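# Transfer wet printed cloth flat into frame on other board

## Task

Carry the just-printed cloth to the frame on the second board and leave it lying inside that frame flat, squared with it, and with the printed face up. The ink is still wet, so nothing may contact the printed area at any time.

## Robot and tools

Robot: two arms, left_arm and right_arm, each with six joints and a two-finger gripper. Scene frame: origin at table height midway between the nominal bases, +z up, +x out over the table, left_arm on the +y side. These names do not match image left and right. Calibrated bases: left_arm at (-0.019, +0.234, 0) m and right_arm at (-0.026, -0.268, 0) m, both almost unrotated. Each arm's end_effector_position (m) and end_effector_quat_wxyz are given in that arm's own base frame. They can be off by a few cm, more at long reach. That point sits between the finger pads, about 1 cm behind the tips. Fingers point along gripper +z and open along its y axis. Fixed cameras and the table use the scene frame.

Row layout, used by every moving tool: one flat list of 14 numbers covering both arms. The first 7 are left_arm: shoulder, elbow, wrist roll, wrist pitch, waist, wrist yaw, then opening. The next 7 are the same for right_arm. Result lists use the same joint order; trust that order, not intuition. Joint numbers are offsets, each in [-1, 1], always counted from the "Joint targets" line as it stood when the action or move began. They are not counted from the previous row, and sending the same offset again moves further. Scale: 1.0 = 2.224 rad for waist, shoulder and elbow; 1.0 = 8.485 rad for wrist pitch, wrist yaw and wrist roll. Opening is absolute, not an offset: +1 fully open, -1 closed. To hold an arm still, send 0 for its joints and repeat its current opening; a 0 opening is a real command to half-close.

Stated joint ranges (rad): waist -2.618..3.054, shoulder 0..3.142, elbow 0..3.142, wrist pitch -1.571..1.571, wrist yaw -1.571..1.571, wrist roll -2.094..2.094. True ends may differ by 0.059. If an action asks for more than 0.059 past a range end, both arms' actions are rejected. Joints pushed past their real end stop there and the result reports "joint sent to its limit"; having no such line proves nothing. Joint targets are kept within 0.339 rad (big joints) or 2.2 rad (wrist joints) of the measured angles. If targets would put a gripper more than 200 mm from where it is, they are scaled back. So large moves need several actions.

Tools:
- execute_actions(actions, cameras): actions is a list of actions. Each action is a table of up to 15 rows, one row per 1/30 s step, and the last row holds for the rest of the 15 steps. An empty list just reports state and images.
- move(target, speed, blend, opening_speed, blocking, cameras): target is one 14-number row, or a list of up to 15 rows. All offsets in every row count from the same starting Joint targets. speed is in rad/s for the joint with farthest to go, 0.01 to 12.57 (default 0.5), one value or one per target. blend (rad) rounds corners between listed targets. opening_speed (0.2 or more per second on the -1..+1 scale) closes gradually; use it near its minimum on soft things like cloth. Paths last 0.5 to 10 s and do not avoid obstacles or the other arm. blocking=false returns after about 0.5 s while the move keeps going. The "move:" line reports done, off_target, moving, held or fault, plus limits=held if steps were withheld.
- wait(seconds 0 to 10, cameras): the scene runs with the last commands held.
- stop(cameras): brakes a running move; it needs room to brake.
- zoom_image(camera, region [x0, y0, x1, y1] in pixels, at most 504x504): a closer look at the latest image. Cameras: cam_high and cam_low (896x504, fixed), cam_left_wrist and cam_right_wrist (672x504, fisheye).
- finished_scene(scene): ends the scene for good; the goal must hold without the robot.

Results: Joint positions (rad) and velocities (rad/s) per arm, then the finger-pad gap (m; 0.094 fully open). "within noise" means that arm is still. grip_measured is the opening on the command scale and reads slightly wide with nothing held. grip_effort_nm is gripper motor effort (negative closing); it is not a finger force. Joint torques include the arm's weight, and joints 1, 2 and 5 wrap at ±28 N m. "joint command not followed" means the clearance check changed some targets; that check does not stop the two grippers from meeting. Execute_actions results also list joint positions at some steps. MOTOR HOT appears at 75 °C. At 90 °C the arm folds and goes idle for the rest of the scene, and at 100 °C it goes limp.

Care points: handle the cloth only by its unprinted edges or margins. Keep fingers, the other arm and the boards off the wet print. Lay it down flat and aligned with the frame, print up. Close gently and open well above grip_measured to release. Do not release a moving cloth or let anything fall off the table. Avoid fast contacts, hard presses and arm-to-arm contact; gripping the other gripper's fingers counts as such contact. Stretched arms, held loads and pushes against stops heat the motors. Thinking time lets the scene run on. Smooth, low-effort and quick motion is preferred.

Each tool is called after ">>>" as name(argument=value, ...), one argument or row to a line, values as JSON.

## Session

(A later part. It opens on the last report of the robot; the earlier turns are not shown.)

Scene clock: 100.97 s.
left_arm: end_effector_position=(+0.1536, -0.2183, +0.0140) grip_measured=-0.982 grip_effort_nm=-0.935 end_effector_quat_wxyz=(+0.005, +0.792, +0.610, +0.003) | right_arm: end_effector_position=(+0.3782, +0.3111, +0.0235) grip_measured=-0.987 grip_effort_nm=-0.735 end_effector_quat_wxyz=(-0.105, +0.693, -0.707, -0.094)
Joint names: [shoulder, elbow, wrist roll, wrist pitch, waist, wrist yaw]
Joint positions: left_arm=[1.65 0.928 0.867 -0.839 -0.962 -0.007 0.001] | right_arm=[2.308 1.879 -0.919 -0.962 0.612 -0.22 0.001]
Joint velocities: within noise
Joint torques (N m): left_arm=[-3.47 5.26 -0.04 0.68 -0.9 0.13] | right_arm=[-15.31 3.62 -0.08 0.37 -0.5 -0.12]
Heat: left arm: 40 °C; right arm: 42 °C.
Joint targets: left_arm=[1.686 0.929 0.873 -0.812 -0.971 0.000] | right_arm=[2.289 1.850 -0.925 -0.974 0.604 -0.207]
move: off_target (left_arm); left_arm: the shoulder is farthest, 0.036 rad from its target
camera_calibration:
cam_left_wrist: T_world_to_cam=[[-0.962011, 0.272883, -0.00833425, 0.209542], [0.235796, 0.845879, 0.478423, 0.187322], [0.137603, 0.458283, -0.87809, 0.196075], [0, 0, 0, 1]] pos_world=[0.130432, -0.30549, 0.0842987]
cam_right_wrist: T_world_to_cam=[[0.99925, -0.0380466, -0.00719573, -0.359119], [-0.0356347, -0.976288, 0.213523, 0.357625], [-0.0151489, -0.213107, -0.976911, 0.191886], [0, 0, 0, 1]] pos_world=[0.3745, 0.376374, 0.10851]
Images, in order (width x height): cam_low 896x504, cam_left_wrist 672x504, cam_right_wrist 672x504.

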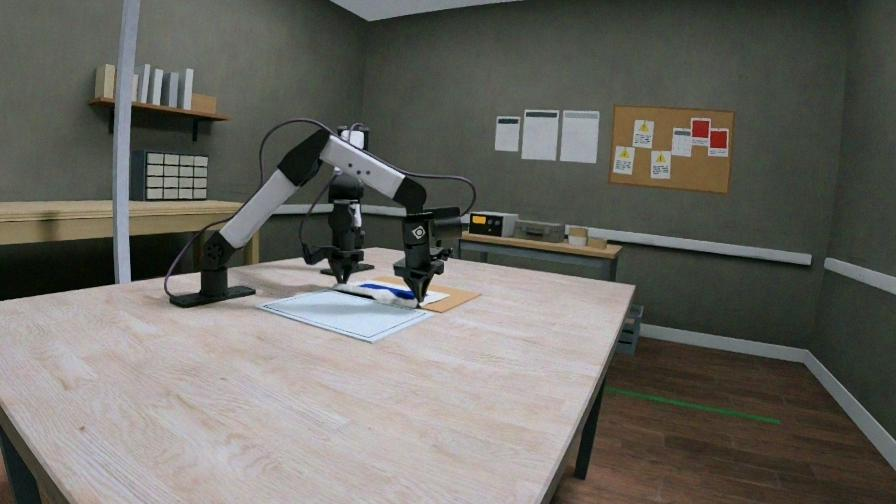

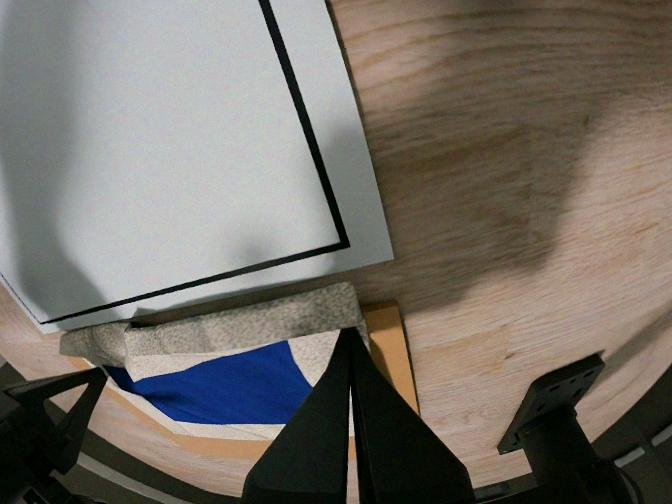

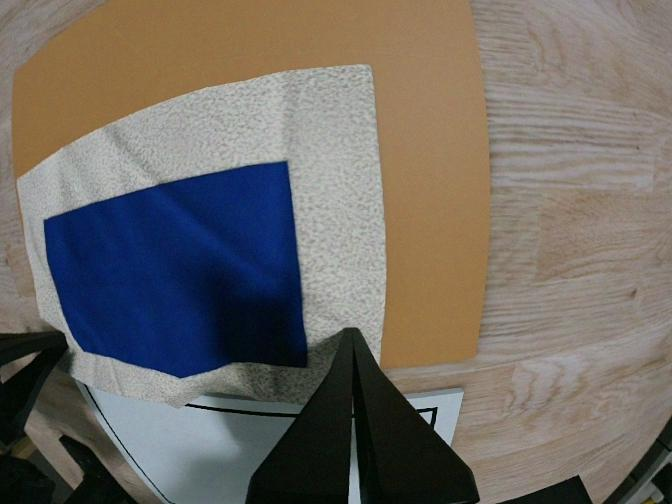

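>>> move(
  target=[0,0.0450,0,-0.0118,0,0,-1.0,0,0.0500,0,-0.0120,0,0,-1.0],
  speed=0.1,
  cameras=["cam_left_wrist","cam_right_wrist","cam_low"],
)

>>> zoom_image(
  camera="cam_low",
  region=[320, 250, 480, 330],
)

>>> zoom_image(
  camera="cam_left_wrist",
  region=[20, 180, 440, 460],
)

>>> zoom_image(
  camera="cam_right_wrist",
  region=[40, 200, 500, 460],
)

Scene clock: 103.17 s.
left_arm: end_effector_position=(+0.1609, -0.2301, +0.0278) grip_measured=-0.982 grip_effort_nm=-0.940 end_effector_quat_wxyz=(+0.009, +0.793, +0.609, +0.003) | right_arm: end_effector_position=(+0.3704, +0.3055, +0.0347) grip_measured=-0.987 grip_effort_nm=-0.730 end_effector_quat_wxyz=(-0.081, +0.692, -0.710, -0.098)
Joint names: [shoulder, elbow, wrist roll, wrist pitch, waist, wrist yaw]
Joint positions: left_arm=[1.669 1.01 0.867 -0.894 -0.965 -0.007 0.001] | right_arm=[2.307 1.93 -0.919 -1.063 0.612 -0.219 0.001]
Joint velocities: within noise
Joint torques (N m): left_arm=[-5.52 6.8 -0.04 0.15 -0.64 0.13] | right_arm=[-15.08 8.27 -0.1 0.27 -0.54 -0.12]
Heat: left arm: 40 °C; right arm: 43 °C.
Joint targets: left_arm=[1.685 1.029 0.873 -0.912 -0.971 0.000] | right_arm=[2.289 1.961 -0.925 -1.076 0.604 -0.207]
move: done
camera_calibration:
cam_left_wrist: T_world_to_cam=[[-0.96125, 0.275292, -0.0145573, 0.220547], [0.235795, 0.8484, 0.473939, 0.189667], [0.142822, 0.452142, -0.880437, 0.210443], [0, 0, 0, 1]] pos_world=[0.137222, -0.316779, 0.0986017]
cam_right_wrist: T_world_to_cam=[[0.998212, -0.0389507, -0.0453331, -0.349432], [-0.0268325, -0.969799, 0.242424, 0.343274], [-0.0534066, -0.240774, -0.969111, 0.223932], [0, 0, 0, 1]] pos_world=[0.369977, 0.373213, 0.117956]
Images, in order (width x height): cam_low 896x504, cam_left_wrist 672x504, cam_right_wrist 672x504.

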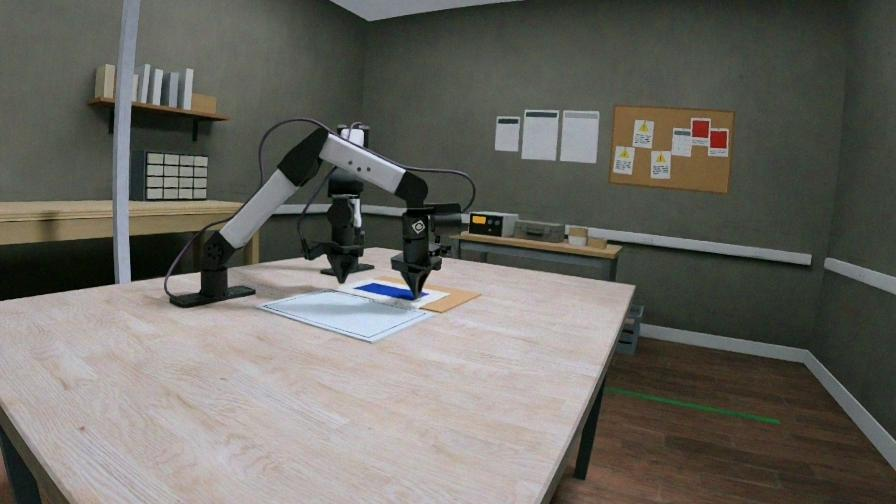

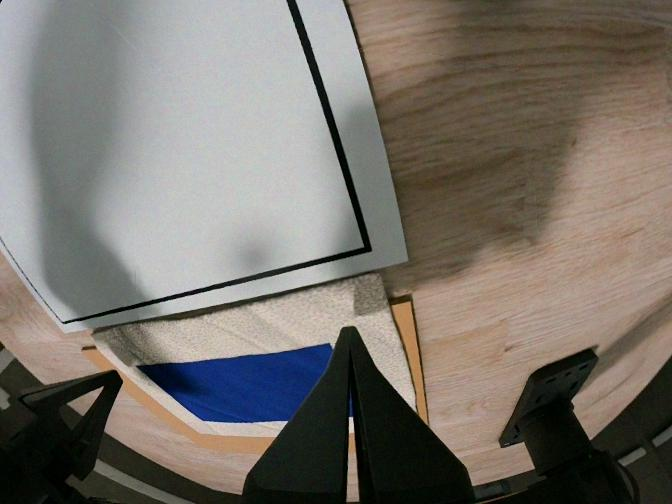

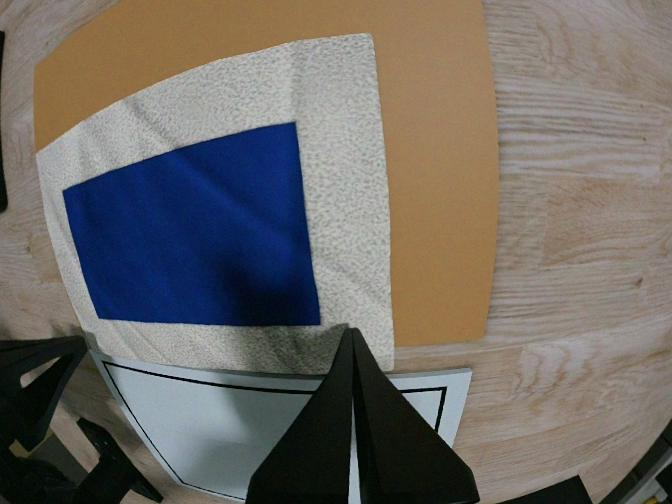

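Scaled by 3.150 from the camera's 896x504 image, which has a finer 1280x720 frame.

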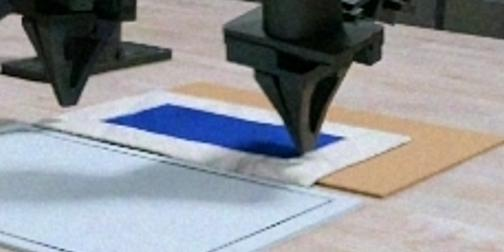

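Scaled by 1.200 from the camera's 672x504 image, which has a finer 960x720 frame.

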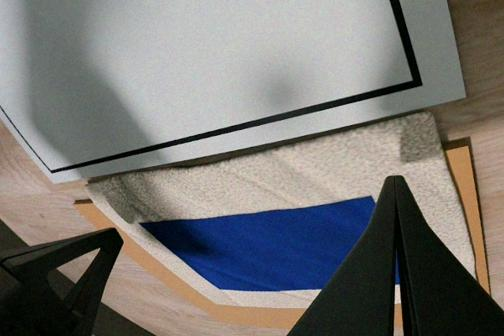

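Scaled by 1.096 from the camera's 672x504 image, which has a finer 960x720 frame.

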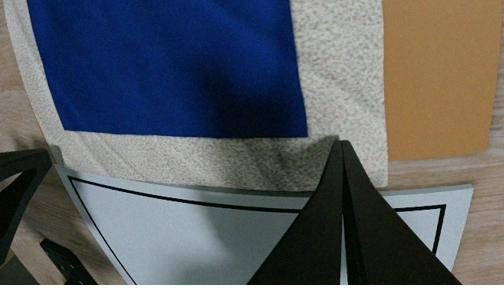

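>>> zoom_image(
  camera="cam_low",
  region=[330, 280, 390, 310],
)

>>> zoom_image(
  camera="cam_low",
  region=[385, 290, 445, 320],
)

>>> zoom_image(
  camera="cam_left_wrist",
  region=[200, 220, 420, 340],
)

Scaled by 8.400 from the camera's 896x504 image, which has a finer 1280x720 frame.

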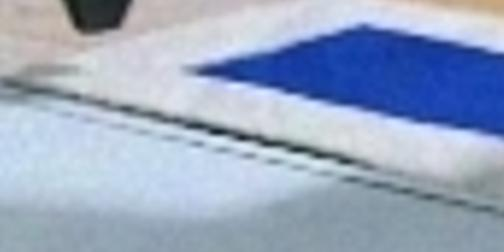

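Scaled by 8.400 from the camera's 896x504 image, which has a finer 1280x720 frame.

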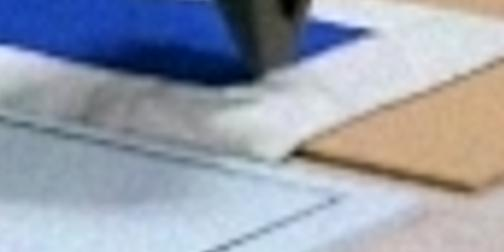

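Scaled by 2.291 from the camera's 672x504 image, which has a finer 960x720 frame.

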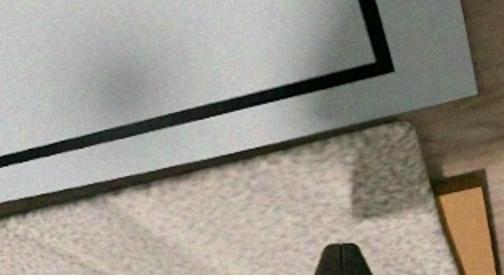

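>>> move(
  target=[
    [0,0.0900,0,-0.0236,0,0,-1.0,0,0.0495,0,-0.0130,0,0,-1.0],
    [0,0.0900,0,-0.0236,0,0,-1.0,-0.0937,-0.1572,0,0.0123,-0.0339,-0.0012,-1.0],
  ],
  speed=0.4,
  cameras=["cam_left_wrist","cam_right_wrist"],
)

>>> zoom_image(
  camera="cam_right_wrist",
  region=[40, 200, 540, 440],
)

>>> zoom_image(
  camera="cam_left_wrist",
  region=[20, 180, 440, 460],
)

Scene clock: 106.50 s.
left_arm: end_effector_position=(+0.1702, -0.2435, +0.0763) grip_measured=-0.982 grip_effort_nm=-0.940 end_effector_quat_wxyz=(+0.010, +0.793, +0.609, +0.003) | right_arm: end_effector_position=(+0.3479, +0.2485, +0.0364) grip_measured=-0.987 grip_effort_nm=-0.730 end_effector_quat_wxyz=(+0.070, -0.663, +0.739, +0.097)
Joint names: [shoulder, elbow, wrist roll, wrist pitch, waist, wrist yaw]
Joint positions: left_arm=[1.669 1.213 0.867 -1.095 -0.965 -0.007 0.001] | right_arm=[2.118 1.63 -0.919 -0.983 0.533 -0.219 0.001]
Joint velocities: within noise
Joint torques (N m): left_arm=[-5.89 6.93 -0.04 0.16 -0.65 0.13] | right_arm=[-15.24 4.16 -0.09 0.45 -0.23 -0.2]
Heat: left arm: 40 °C; right arm: 44 °C.
Joint targets: left_arm=[1.685 1.230 0.873 -1.113 -0.971 0.000] | right_arm=[2.081 1.612 -0.925 -0.971 0.528 -0.217]
move: off_target (right_arm); right_arm: the shoulder is farthest, 0.037 rad from its target
camera_calibration:
cam_left_wrist: T_world_to_cam=[[-0.961231, 0.275293, -0.0157634, 0.233931], [0.235387, 0.848983, 0.473097, 0.17617], [0.143623, 0.451045, -0.880869, 0.257428], [0, 0, 0, 1]] pos_world=[0.146421, -0.330077, 0.147102]
cam_right_wrist: T_world_to_cam=[[0.990517, -0.11846, -0.0695962, -0.305862], [-0.096586, -0.960639, 0.260468, 0.308243], [-0.097712, -0.251276, -0.962971, 0.228425], [0, 0, 0, 1]] pos_world=[0.355053, 0.317275, 0.118392]
Images, in order (width x height): cam_left_wrist 672x504, cam_right_wrist 672x504.

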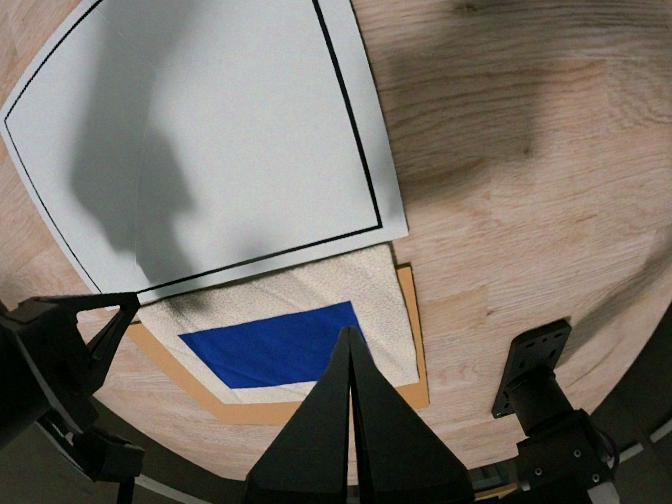

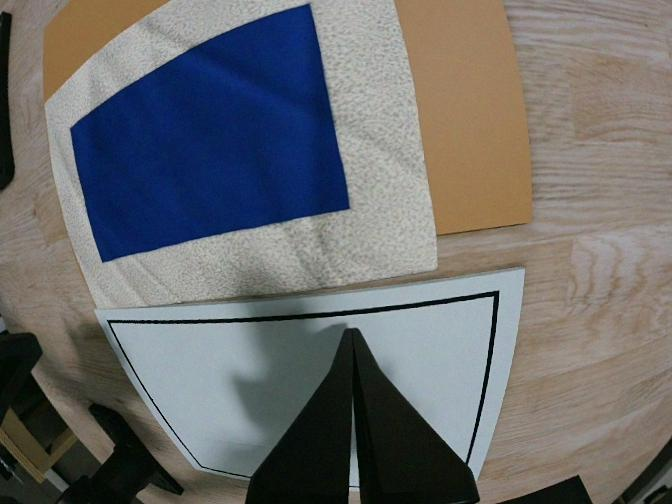

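Scaled by 1.008 from the camera's 672x504 image, which has a finer 960x720 frame.

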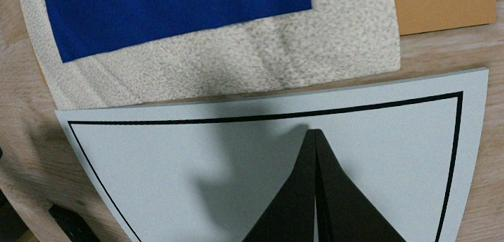

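Scaled by 1.200 from the camera's 672x504 image, which has a finer 960x720 frame.

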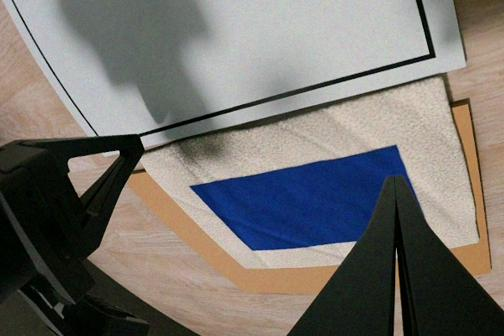

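>>> move(
  target=[0,0,0,0,0,0,-1.0,0,-0.0135,0,0.0035,0,0,-1.0],
  speed=0.1,
  cameras=[],
)

>>> move(
  target=[0,0,0,0,0,0,-1.0,0,-0.0065,0,0.0017,0,0,-1.0],
  speed=0.1,
  cameras=[],
)

>>> move(
  target=[0,0,0,0,0,0,-1.0,0,-0.0065,0,0.0017,0,0,-1.0],
  speed=0.1,
  cameras=["cam_right_wrist"],
)

Scene clock: 107.67 s.
left_arm: end_effector_position=(+0.1702, -0.2434, +0.0763) grip_measured=-0.982 grip_effort_nm=-0.940 end_effector_quat_wxyz=(+0.010, +0.793, +0.609, +0.003) | right_arm: end_effector_position=(+0.3463, +0.2475, +0.0300) grip_measured=-0.987 grip_effort_nm=-0.730 end_effector_quat_wxyz=(+0.070, -0.663, +0.739, +0.097)
Joint names: [shoulder, elbow, wrist roll, wrist pitch, waist, wrist yaw]
Joint positions: left_arm=[1.669 1.213 0.867 -1.095 -0.965 -0.007 0.001] | right_arm=[2.116 1.599 -0.919 -0.953 0.533 -0.219 0.001]
Joint velocities: within noise
Joint torques (N m): left_arm=[-5.89 6.91 -0.04 0.16 -0.64 0.13] | right_arm=[-15.04 4.26 -0.09 0.44 -0.28 -0.26]
Heat: left arm: 40 °C; right arm: 44 °C.
Joint targets: left_arm=[1.685 1.230 0.873 -1.113 -0.971 0.000] | right_arm=[2.081 1.581 -0.925 -0.942 0.528 -0.217]
move: done
No camera images: "cameras" was empty.

Scene clock: 108.50 s.
left_arm: end_effector_position=(+0.1702, -0.2434, +0.0763) grip_measured=-0.982 grip_effort_nm=-0.935 end_effector_quat_wxyz=(+0.010, +0.793, +0.609, +0.003) | right_arm: end_effector_position=(+0.3456, +0.2471, +0.0269) grip_measured=-0.987 grip_effort_nm=-0.735 end_effector_quat_wxyz=(+0.071, -0.663, +0.739, +0.097)
Joint names: [shoulder, elbow, wrist roll, wrist pitch, waist, wrist yaw]
Joint positions: left_arm=[1.669 1.213 0.867 -1.095 -0.965 -0.007 0.001] | right_arm=[2.115 1.585 -0.919 -0.939 0.533 -0.219 0.001]
Joint velocities: within noise
Joint torques (N m): left_arm=[-5.89 6.93 -0.05 0.16 -0.64 0.12] | right_arm=[-14.95 4.26 -0.08 0.45 -0.16 -0.26]
Heat: left arm: 40 °C; right arm: 45 °C.
Joint targets: left_arm=[1.685 1.230 0.873 -1.113 -0.971 0.000] | right_arm=[2.081 1.567 -0.925 -0.928 0.528 -0.217]
move: done
No camera images: "cameras" was empty.

Scene clock: 109.33 s.
left_arm: end_effector_position=(+0.1701, -0.2433, +0.0763) grip_measured=-0.982 grip_effort_nm=-0.935 end_effector_quat_wxyz=(+0.010, +0.793, +0.609, +0.003) | right_arm: end_effector_position=(+0.3447, +0.2466, +0.0236) grip_measured=-0.987 grip_effort_nm=-0.735 end_effector_quat_wxyz=(+0.071, -0.663, +0.739, +0.097)
Joint names: [shoulder, elbow, wrist roll, wrist pitch, waist, wrist yaw]
Joint positions: left_arm=[1.669 1.213 0.867 -1.095 -0.965 -0.007 0.001] | right_arm=[2.114 1.571 -0.919 -0.924 0.533 -0.219 0.001]
Joint velocities: within noise
Joint torques (N m): left_arm=[-5.89 6.9 -0.04 0.16 -0.61 0.13] | right_arm=[-14.79 4.15 -0.09 0.46 -0.12 -0.24]
Heat: left arm: 40 °C; right arm: 45 °C.
Joint targets: left_arm=[1.685 1.230 0.873 -1.113 -0.971 0.000] | right_arm=[2.081 1.553 -0.925 -0.913 0.528 -0.217]
move: done
camera_calibration:
cam_right_wrist: T_world_to_cam=[[0.990708, -0.118403, -0.0669138, -0.303919], [-0.097403, -0.961087, 0.258503, 0.30987], [-0.0949175, -0.249583, -0.96369, 0.213789], [0, 0, 0, 1]] pos_world=[0.351569, 0.315185, 0.105588]
Images, in order (width x height): cam_right_wrist 672x504.

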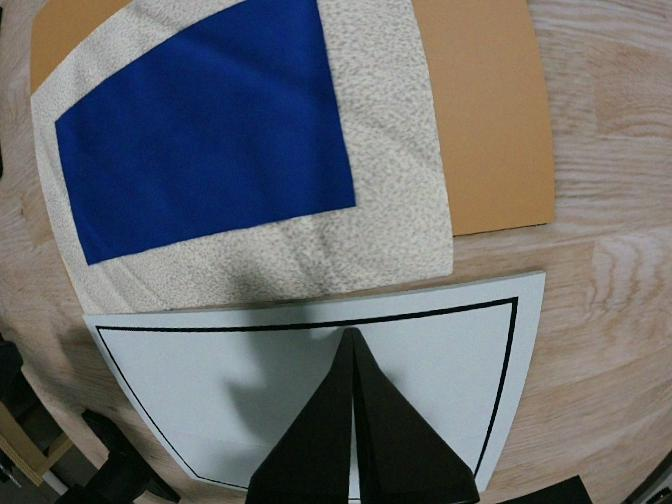

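>>> move(
  target=[0,0,0,0,0,0,-1.0,0,-0.0065,0,0.0017,0,0,-1.0],
  speed=0.1,
  cameras=[],
)

>>> move(
  target=[0,0,0,0,0,0,-1.0,0,-0.0065,0,0.0017,0,0,-1.0],
  speed=0.1,
  cameras=[],
)

Scene clock: 110.37 s.
left_arm: end_effector_position=(+0.1701, -0.2433, +0.0763) grip_measured=-0.982 grip_effort_nm=-0.940 end_effector_quat_wxyz=(+0.010, +0.793, +0.609, +0.003) | right_arm: end_effector_position=(+0.3437, +0.2460, +0.0202) grip_measured=-0.987 grip_effort_nm=-0.735 end_effector_quat_wxyz=(+0.071, -0.663, +0.739, +0.097)
Joint names: [shoulder, elbow, wrist roll, wrist pitch, waist, wrist yaw]
Joint positions: left_arm=[1.669 1.213 0.867 -1.095 -0.965 -0.007 0.001] | right_arm=[2.114 1.556 -0.919 -0.91 0.533 -0.219 0.001]
Joint velocities: within noise
Joint torques (N m): left_arm=[-5.86 6.9 -0.04 0.16 -0.65 0.13] | right_arm=[-14.9 4.08 -0.09 0.49 -0.21 -0.25]
Heat: left arm: 40 °C; right arm: 46 °C.
Joint targets: left_arm=[1.685 1.230 0.873 -1.113 -0.971 0.000] | right_arm=[2.081 1.538 -0.925 -0.899 0.528 -0.217]
move: done
No camera images: "cameras" was empty.

Scene clock: 111.07 s.
left_arm: end_effector_position=(+0.1701, -0.2433, +0.0763) grip_measured=-0.982 grip_effort_nm=-0.935 end_effector_quat_wxyz=(+0.010, +0.793, +0.609, +0.003) | right_arm: end_effector_position=(+0.3439, +0.2461, +0.0194) grip_measured=-0.987 grip_effort_nm=-0.725 end_effector_quat_wxyz=(+0.075, -0.663, +0.738, +0.096)
Joint names: [shoulder, elbow, wrist roll, wrist pitch, waist, wrist yaw]
Joint positions: left_arm=[1.669 1.213 0.867 -1.095 -0.965 -0.007 0.001] | right_arm=[2.109 1.545 -0.919 -0.895 0.533 -0.219 0.001]
Joint velocities: within noise
Joint torques (N m): left_arm=[-5.87 6.91 -0.04 0.16 -0.64 0.13] | right_arm=[-14.24 3.9 -0.09 0.5 -0.16 -0.26]
Heat: left arm: 40 °C; right arm: 46 °C.
Joint targets: left_arm=[1.685 1.230 0.873 -1.113 -0.971 0.000] | right_arm=[2.081 1.524 -0.925 -0.884 0.528 -0.217]
move: done
No camera images: "cameras" was empty.

>>> move(
  target=[
    [-0.0363,0.0406,0.0409,-0.0205,0.2788,0,-1.0,0,0.0674,0,-0.0177,0,0,-1.0],
    [-0.0198,-0.0484,0.0409,0.0072,0.2788,0,0.277,0,0.0674,0,-0.0177,0,0,-1.0],
  ],
  speed=0.5,
)

>>> zoom_image(
  camera="cam_left_wrist",
  region=[150, 180, 570, 460],
)

>>> zoom_image(
  camera="cam_high",
  region=[380, 150, 500, 300],
)

Scene clock: 115.93 s.
left_arm: end_effector_position=(+0.2626, -0.0958, +0.0656) grip_measured=+0.275 grip_effort_nm=0.125 end_effector_quat_wxyz=(-0.001, +0.706, +0.708, +0.002) | right_arm: end_effector_position=(+0.3439, +0.2461, +0.0428) grip_measured=-0.987 grip_effort_nm=-0.735 end_effector_quat_wxyz=(+0.062, -0.663, +0.740, +0.099)
Joint names: [shoulder, elbow, wrist roll, wrist pitch, waist, wrist yaw]
Joint positions: left_arm=[1.631 1.129 1.214 -1.068 -0.353 -0.005 0.06] | right_arm=[2.109 1.643 -0.919 -1.022 0.533 -0.219 0.001]
Joint velocities: within noise
Joint torques (N m): left_arm=[-5.97 5.03 -0.05 0.49 0.1 0.12] | right_arm=[-14.39 8.08 -0.1 0.19 -0.24 -0.25]
Heat: left arm: 41 °C; right arm: 48 °C.
Joint targets: left_arm=[1.641 1.122 1.220 -1.052 -0.351 0.000] | right_arm=[2.081 1.674 -0.925 -1.034 0.528 -0.217]
move: done
camera_calibration:
cam_left_wrist: T_world_to_cam=[[-0.999888, 0.0146611, 0.00292282, 0.265789], [0.014247, 0.875265, 0.483434, 0.0939619], [0.00452946, 0.483422, -0.875376, 0.207455], [0, 0, 0, 1]] pos_world=[0.263481, -0.186426, 0.1354]
cam_right_wrist: T_world_to_cam=[[0.989443, -0.119072, -0.0826067, -0.300633], [-0.0928172, -0.958438, 0.269782, 0.301619], [-0.111297, -0.259266, -0.959372, 0.240073], [0, 0, 0, 1]] pos_world=[0.352174, 0.315529, 0.124113]

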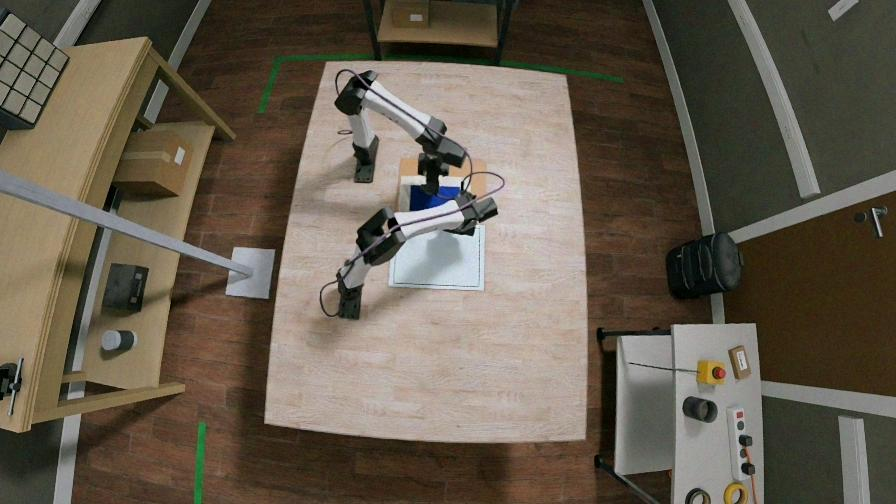

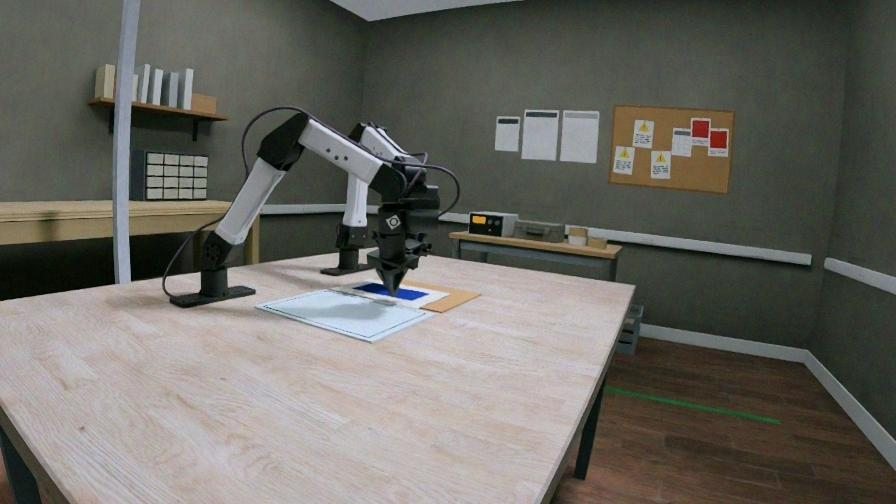

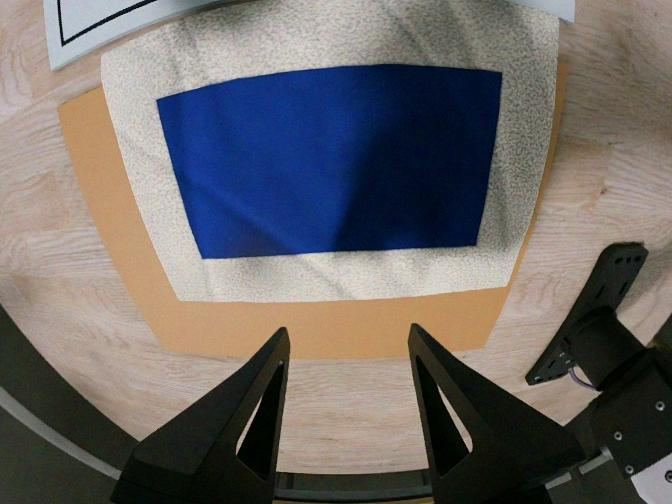

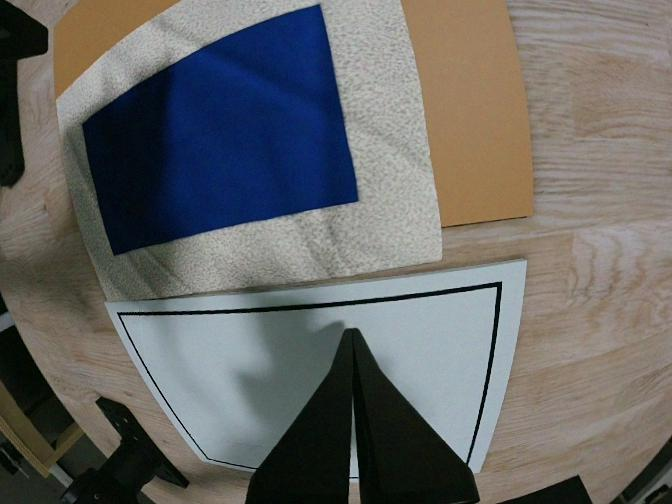

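Scaled by 1.200 from the camera's 672x504 image, which has a finer 960x720 frame.

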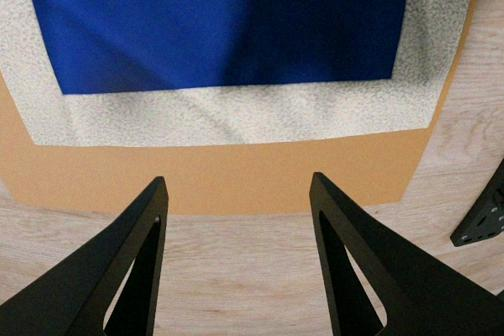

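Scaled by 3.360 from the camera's 896x504 image, which has a finer 1280x720 frame.

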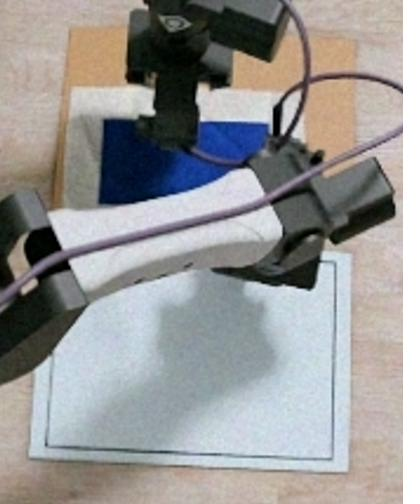

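>>> move(
  target=[0.0261,-0.0504,0,0.0200,0,0,0.277,0,0,0,0,0,0,-1.0],
  speed=0.2,
  cameras=["cam_left_wrist"],
)

Scene clock: 117.73 s.
left_arm: end_effector_position=(+0.2636, -0.0962, +0.0255) grip_measured=+0.275 grip_effort_nm=0.125 end_effector_quat_wxyz=(+0.001, +0.706, +0.708, +0.003) | right_arm: end_effector_position=(+0.3439, +0.2461, +0.0428) grip_measured=-0.987 grip_effort_nm=-0.730 end_effector_quat_wxyz=(+0.062, -0.663, +0.740, +0.099)
Joint names: [shoulder, elbow, wrist roll, wrist pitch, waist, wrist yaw]
Joint positions: left_arm=[1.684 1.017 1.214 -0.899 -0.353 -0.005 0.06] | right_arm=[2.109 1.643 -0.919 -1.022 0.533 -0.219 0.001]
Joint velocities: within noise
Joint torques (N m): left_arm=[-5.71 4.71 -0.05 0.5 0.13 0.12] | right_arm=[-14.41 7.98 -0.08 0.19 -0.23 -0.23]
Heat: left arm: 40 °C; right arm: 48 °C.
Joint targets: left_arm=[1.699 1.010 1.220 -0.882 -0.351 0.000] | right_arm=[2.081 1.674 -0.925 -1.034 0.528 -0.217]
move: done
camera_calibration:
cam_left_wrist: T_world_to_cam=[[-0.99989, 0.0147099, -0.00175453, 0.26706], [0.0120429, 0.87609, 0.481997, 0.114424], [0.00862728, 0.481923, -0.876171, 0.171293], [0, 0, 0, 1]] pos_world=[0.264175, -0.186724, 0.0953979]
Images, in order (width x height): cam_left_wrist 672x504.

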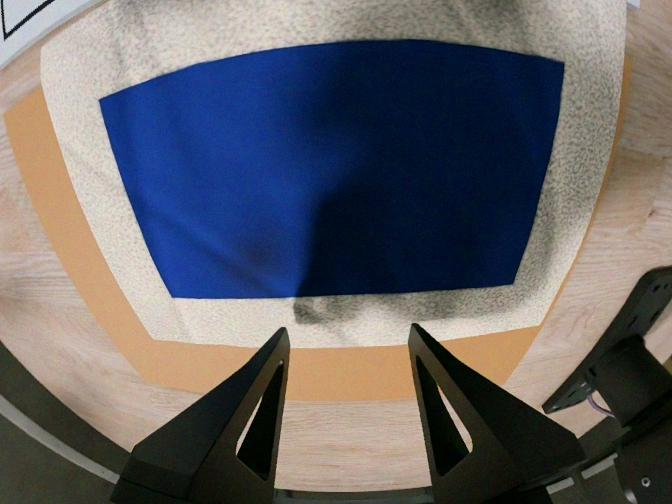

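>>> move(
  target=[
    [0.0068,-0.0135,0,0.0050,0,0,0.277,0,0,0,0,0,0,-1.0],
    [0.0068,-0.0270,0,0.0050,0,0,0.277,0,0,0,0,0,0,-1.0],
  ],
  speed=0.1,
  cameras=["cam_left_wrist"],
)

>>> move(
  target=[-0.0110,-0.0070,0,0.0003,0.0202,0,0.277,0,0,0,0,0,0,-1.0],
  speed=0.06,
  cameras=["cam_left_wrist","cam_right_wrist"],
)

Scene clock: 119.23 s.
left_arm: end_effector_position=(+0.2599, -0.0948, +0.0138) grip_measured=+0.275 grip_effort_nm=0.120 end_effector_quat_wxyz=(-0.002, +0.706, +0.708, +0.002) | right_arm: end_effector_position=(+0.3438, +0.2461, +0.0428) grip_measured=-0.987 grip_effort_nm=-0.735 end_effector_quat_wxyz=(+0.061, -0.663, +0.740, +0.099)
Joint names: [shoulder, elbow, wrist roll, wrist pitch, waist, wrist yaw]
Joint positions: left_arm=[1.697 0.981 1.214 -0.857 -0.353 -0.005 0.06] | right_arm=[2.109 1.643 -0.919 -1.022 0.533 -0.219 0.001]
Joint velocities: within noise
Joint torques (N m): left_arm=[-5.56 2.84 -0.04 0.5 0.1 0.12] | right_arm=[-14.39 8.03 -0.09 0.2 -0.17 -0.26]
Heat: left arm: 40 °C; right arm: 49 °C.
Joint targets: left_arm=[1.715 0.950 1.220 -0.840 -0.351 0.000] | right_arm=[2.081 1.674 -0.925 -1.035 0.528 -0.217]
move: done
camera_calibration:
cam_left_wrist: T_world_to_cam=[[-0.999878, 0.0146929, 0.00535335, 0.263331], [0.0154476, 0.874818, 0.484206, 0.117887], [0.00243116, 0.484229, -0.874938, 0.162173], [0, 0, 0, 1]] pos_world=[0.261084, -0.185527, 0.0834003]
Images, in order (width x height): cam_left_wrist 672x504.

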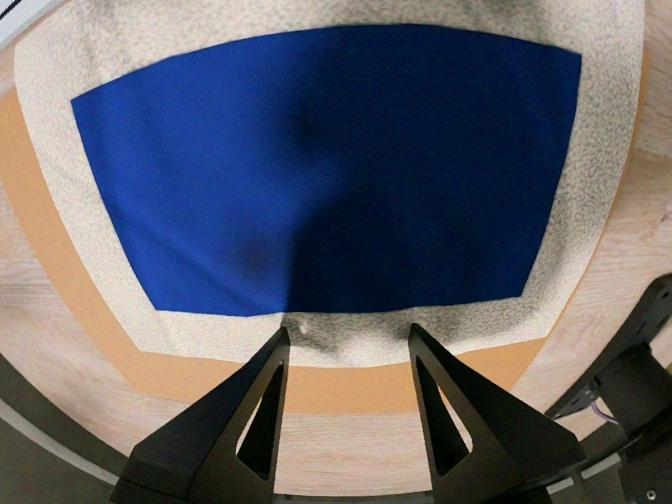

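Scene clock: 120.27 s.
left_arm: end_effector_position=(+0.2607, -0.0886, +0.0137) grip_measured=+0.275 grip_effort_nm=0.120 end_effector_quat_wxyz=(+0.006, +0.693, +0.720, -0.006) | right_arm: end_effector_position=(+0.3438, +0.2461, +0.0428) grip_measured=-0.987 grip_effort_nm=-0.730 end_effector_quat_wxyz=(+0.061, -0.663, +0.740, +0.099)
Joint names: [shoulder, elbow, wrist roll, wrist pitch, waist, wrist yaw]
Joint positions: left_arm=[1.684 0.965 1.215 -0.845 -0.318 0.016 0.06] | right_arm=[2.109 1.643 -0.919 -1.022 0.533 -0.219 0.001]
Joint velocities: within noise
Joint torques (N m): left_arm=[-6.32 2.85 -0.06 0.41 0.99 -0.07] | right_arm=[-14.32 8.1 -0.09 0.21 -0.36 -0.25]
Heat: left arm: 40 °C; right arm: 49 °C.
Joint targets: left_arm=[1.690 0.934 1.220 -0.837 -0.307 0.000] | right_arm=[2.081 1.674 -0.925 -1.035 0.528 -0.217]
move: done
camera_calibration:
cam_left_wrist: T_world_to_cam=[[-0.999806, -0.0195043, 0.00288741, 0.260881], [-0.0159356, 0.885591, 0.464192, 0.121868], [-0.0116108, 0.464056, -0.88573, 0.161181], [0, 0, 0, 1]] pos_world=[0.264643, -0.177634, 0.0854394]
cam_right_wrist: T_world_to_cam=[[0.989411, -0.119159, -0.0828726, -0.300468], [-0.0928045, -0.958372, 0.270019, 0.30158], [-0.111598, -0.259469, -0.959282, 0.240124], [0, 0, 0, 1]] pos_world=[0.352072, 0.315527, 0.124014]
Images, in order (width x height): cam_left_wrist 672x504, cam_right_wrist 672x504.

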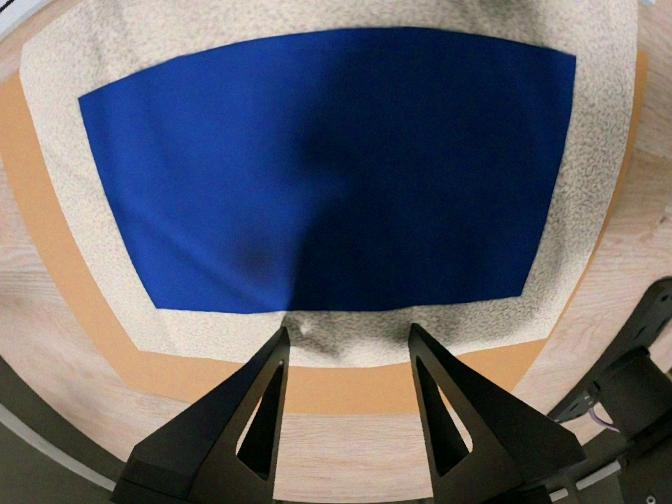

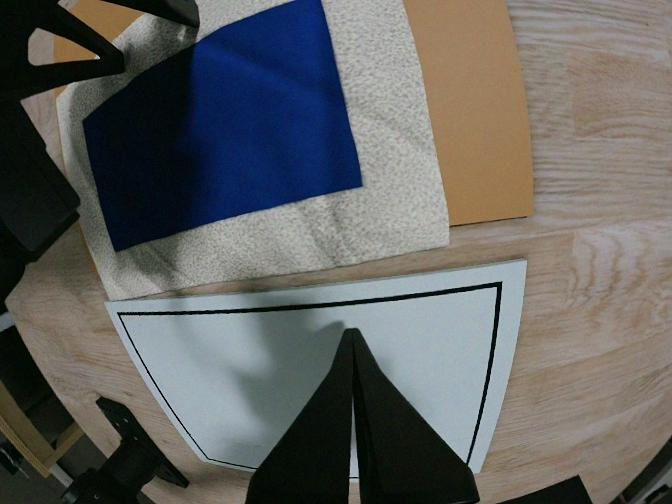

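>>> move(
  target=[-0.0040,-0.0044,0,0,0.0115,0,0.277,0,0,0,0,0,0,-1.0],
  speed=0.06,
  cameras=["cam_left_wrist","cam_right_wrist"],
)

>>> zoom_image(
  camera="cam_right_wrist",
  region=[300, 180, 560, 320],
)

Scene clock: 121.83 s.
left_arm: end_effector_position=(+0.2608, -0.0816, +0.0138) grip_measured=+0.275 grip_effort_nm=0.115 end_effector_quat_wxyz=(+0.008, +0.684, +0.729, -0.006) | right_arm: end_effector_position=(+0.3438, +0.2461, +0.0428) grip_measured=-0.987 grip_effort_nm=-0.735 end_effector_quat_wxyz=(+0.061, -0.663, +0.740, +0.099)
Joint names: [shoulder, elbow, wrist roll, wrist pitch, waist, wrist yaw]
Joint positions: left_arm=[1.675 0.955 1.215 -0.842 -0.292 0.017 0.06] | right_arm=[2.109 1.643 -0.919 -1.022 0.533 -0.219 0.001]
Joint velocities: within noise
Joint torques (N m): left_arm=[-6.27 2.84 -0.05 0.39 0.98 -0.08] | right_arm=[-14.35 7.92 -0.09 0.2 -0.18 -0.26]
Heat: left arm: 40 °C; right arm: 50 °C.
Joint targets: left_arm=[1.681 0.924 1.220 -0.837 -0.281 0.000] | right_arm=[2.081 1.674 -0.925 -1.035 0.528 -0.217]
move: done
camera_calibration:
cam_left_wrist: T_world_to_cam=[[-0.998985, -0.0450118, 0.00193014, 0.258989], [-0.0390173, 0.885774, 0.462474, 0.121621], [-0.0225265, 0.46193, -0.88663, 0.160595], [0, 0, 0, 1]] pos_world=[0.267089, -0.170255, 0.085642]
cam_right_wrist: T_world_to_cam=[[0.989411, -0.119159, -0.0828726, -0.300468], [-0.0928045, -0.958372, 0.270019, 0.30158], [-0.111598, -0.259469, -0.959282, 0.240124], [0, 0, 0, 1]] pos_world=[0.352072, 0.315527, 0.124014]
Images, in order (width x height): cam_left_wrist 672x504, cam_right_wrist 672x504.

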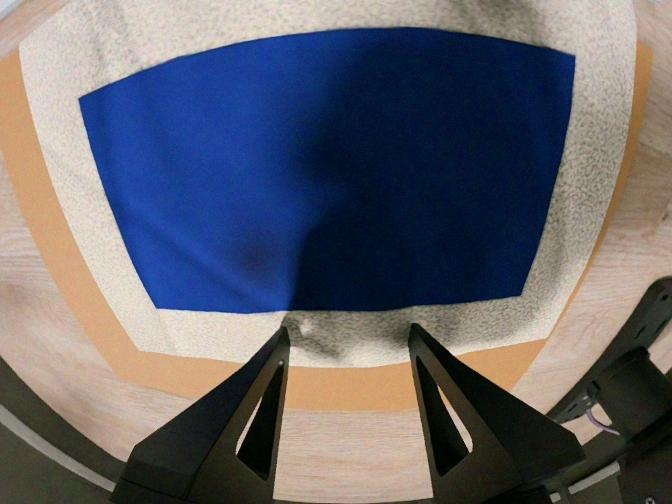

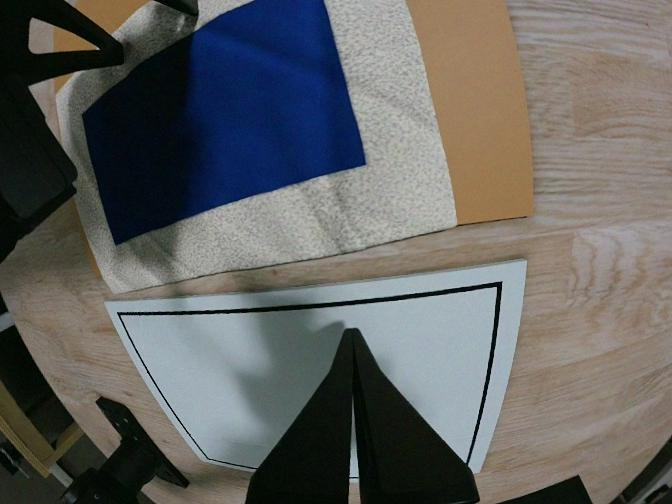

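Scaled by 1.938 from the camera's 672x504 image, which has a finer 960x720 frame.

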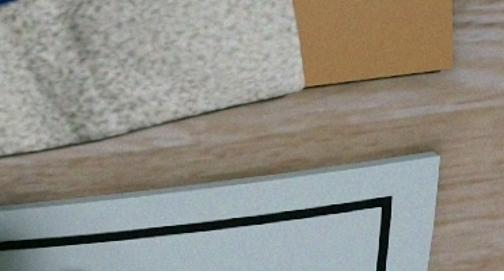

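>>> move(
  target=[
    [0,0,0,0,0,0,0.277,-0.0851,-0.0872,0.1896,0.0267,0.0604,0.0122,-1.0],
    [0,0,0,0,0,0,0.277,-0.0688,-0.1375,0.1896,0.0441,0.0604,0.0122,-0.574],
  ],
  speed=0.5,
  cameras=["cam_right_wrist","cam_low","cam_high"],
)

>>> zoom_image(
  camera="cam_right_wrist",
  region=[200, 180, 500, 400],
)

Scene clock: 128.47 s.
left_arm: end_effector_position=(+0.2608, -0.0816, +0.0138) grip_measured=+0.275 grip_effort_nm=0.120 end_effector_quat_wxyz=(+0.008, +0.684, +0.729, -0.006) | right_arm: end_effector_position=(+0.3346, +0.2848, +0.0584) grip_measured=-0.576 grip_effort_nm=0.100 end_effector_quat_wxyz=(+0.104, -0.002, +0.982, +0.159)
Joint names: [shoulder, elbow, wrist roll, wrist pitch, waist, wrist yaw]
Joint positions: left_arm=[1.675 0.955 1.215 -0.842 -0.292 0.017 0.06] | right_arm=[1.923 1.384 0.676 -0.67 0.657 -0.124 0.02]
Joint velocities: within noise
Joint torques (N m): left_arm=[-6.27 2.85 -0.05 0.38 0.99 -0.08] | right_arm=[-10.14 4.74 0.01 0.93 0.72 0.05]
Heat: left arm: 40 °C; right arm: 50 °C.
Joint targets: left_arm=[1.681 0.924 1.220 -0.837 -0.281 0.000] | right_arm=[1.928 1.368 0.683 -0.660 0.663 -0.114]
move: done
camera_calibration:
cam_right_wrist: T_world_to_cam=[[0.0180857, -0.944325, -0.328516, 0.288844], [-0.95714, -0.111344, 0.267367, 0.381715], [-0.28906, 0.309601, -0.905865, 0.158379], [0, 0, 0, 1]] pos_world=[0.405912, 0.26623, 0.136302]
Images, in order (width x height): cam_high 896x504, cam_low 896x504, cam_right_wrist 672x504.

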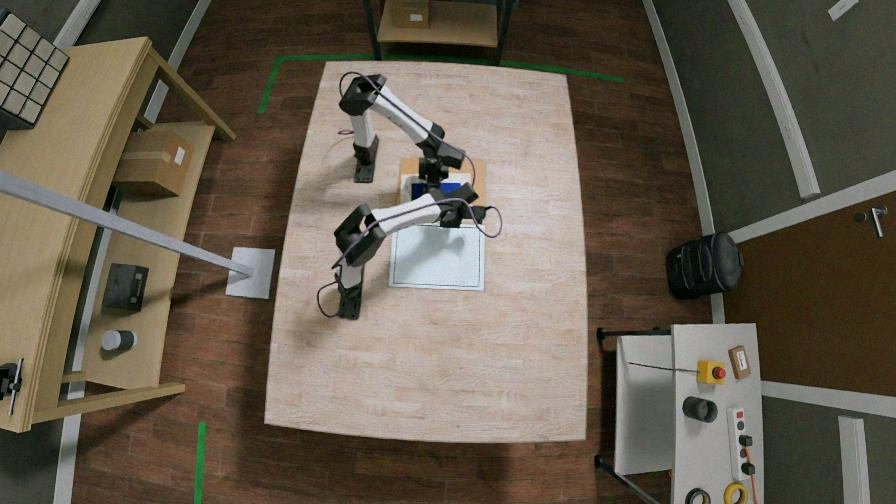

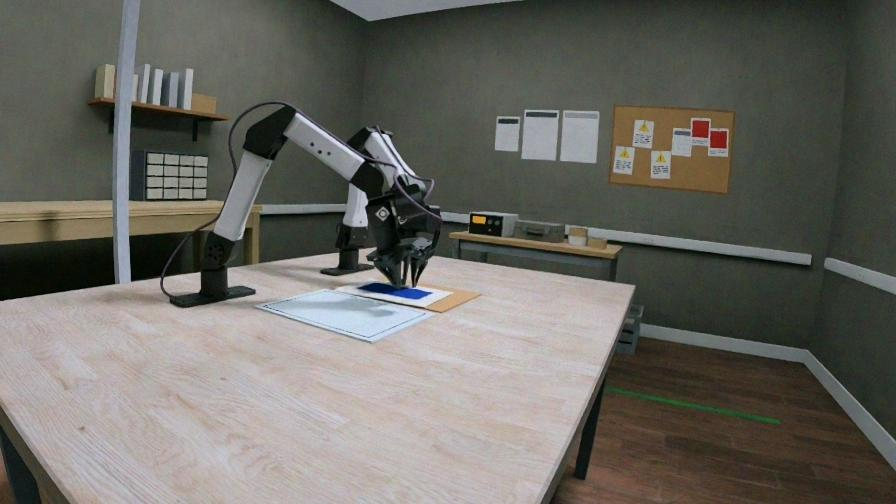

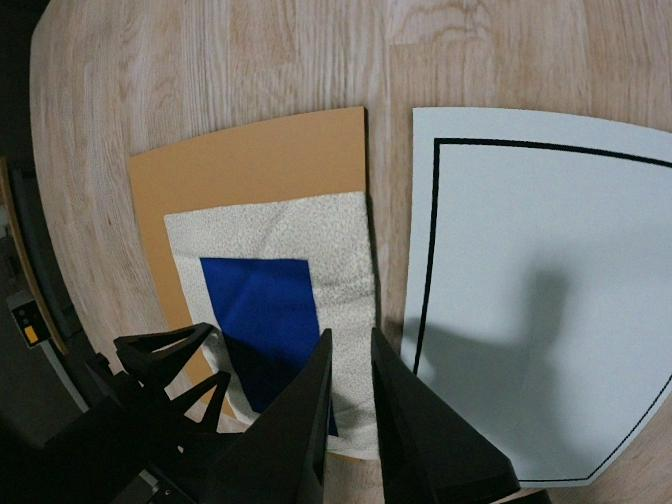

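Scaled by 1.680 from the camera's 672x504 image, which has a finer 960x720 frame.

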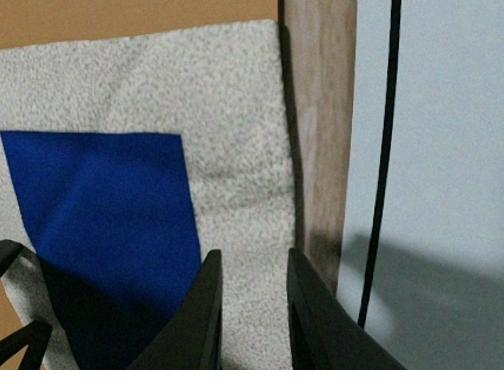

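>>> move(
  target=[0,0,0,0,0,0,0.277,0.0191,-0.0301,0,0.0128,0,0,-0.574],
  speed=0.2,
  cameras=["cam_right_wrist","cam_low"],
)

>>> zoom_image(
  camera="cam_right_wrist",
  region=[250, 200, 500, 400],
)

>>> zoom_image(
  camera="cam_low",
  region=[360, 240, 450, 310],
)

Scene clock: 130.50 s.
left_arm: end_effector_position=(+0.2608, -0.0816, +0.0138) grip_measured=+0.275 grip_effort_nm=0.120 end_effector_quat_wxyz=(+0.008, +0.684, +0.729, -0.006) | right_arm: end_effector_position=(+0.3358, +0.2857, +0.0318) grip_measured=-0.576 grip_effort_nm=0.100 end_effector_quat_wxyz=(+0.107, -0.002, +0.981, +0.161)
Joint names: [shoulder, elbow, wrist roll, wrist pitch, waist, wrist yaw]
Joint positions: left_arm=[1.675 0.955 1.215 -0.842 -0.292 0.017 0.06] | right_arm=[1.958 1.318 0.676 -0.561 0.657 -0.124 0.02]
Joint velocities: within noise
Joint torques (N m): left_arm=[-6.27 2.84 -0.05 0.38 0.98 -0.09] | right_arm=[-9.66 4.49 0.03 0.95 0.65 0.04]
Heat: left arm: 39 °C; right arm: 50 °C.
Joint targets: left_arm=[1.681 0.924 1.220 -0.837 -0.281 0.000] | right_arm=[1.970 1.301 0.683 -0.551 0.663 -0.114]
move: done
camera_calibration:
cam_right_wrist: T_world_to_cam=[[0.0200319, -0.942858, -0.332593, 0.280045], [-0.958655, -0.112563, 0.261362, 0.391116], [-0.283865, 0.313606, -0.90613, 0.131423], [0, 0, 0, 1]] pos_world=[0.406642, 0.266853, 0.110004]
Images, in order (width x height): cam_low 896x504, cam_right_wrist 672x504.

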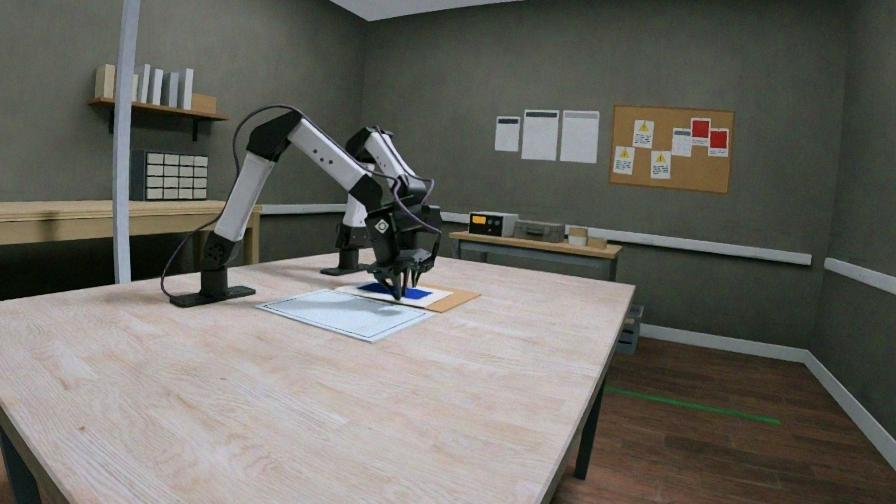

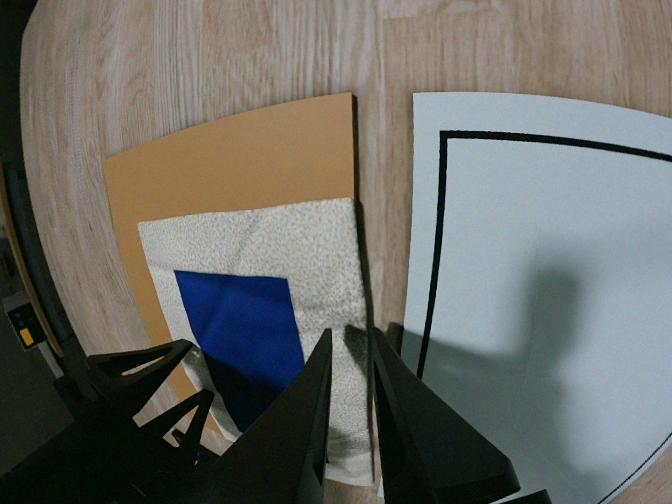

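Scaled by 2.016 from the camera's 672x504 image, which has a finer 960x720 frame.

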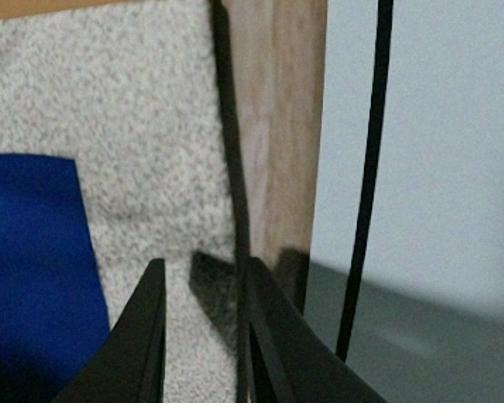

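Scaled by 5.600 from the camera's 896x504 image, which has a finer 1280x720 frame.

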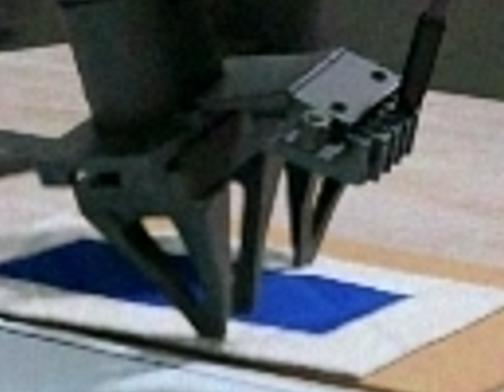

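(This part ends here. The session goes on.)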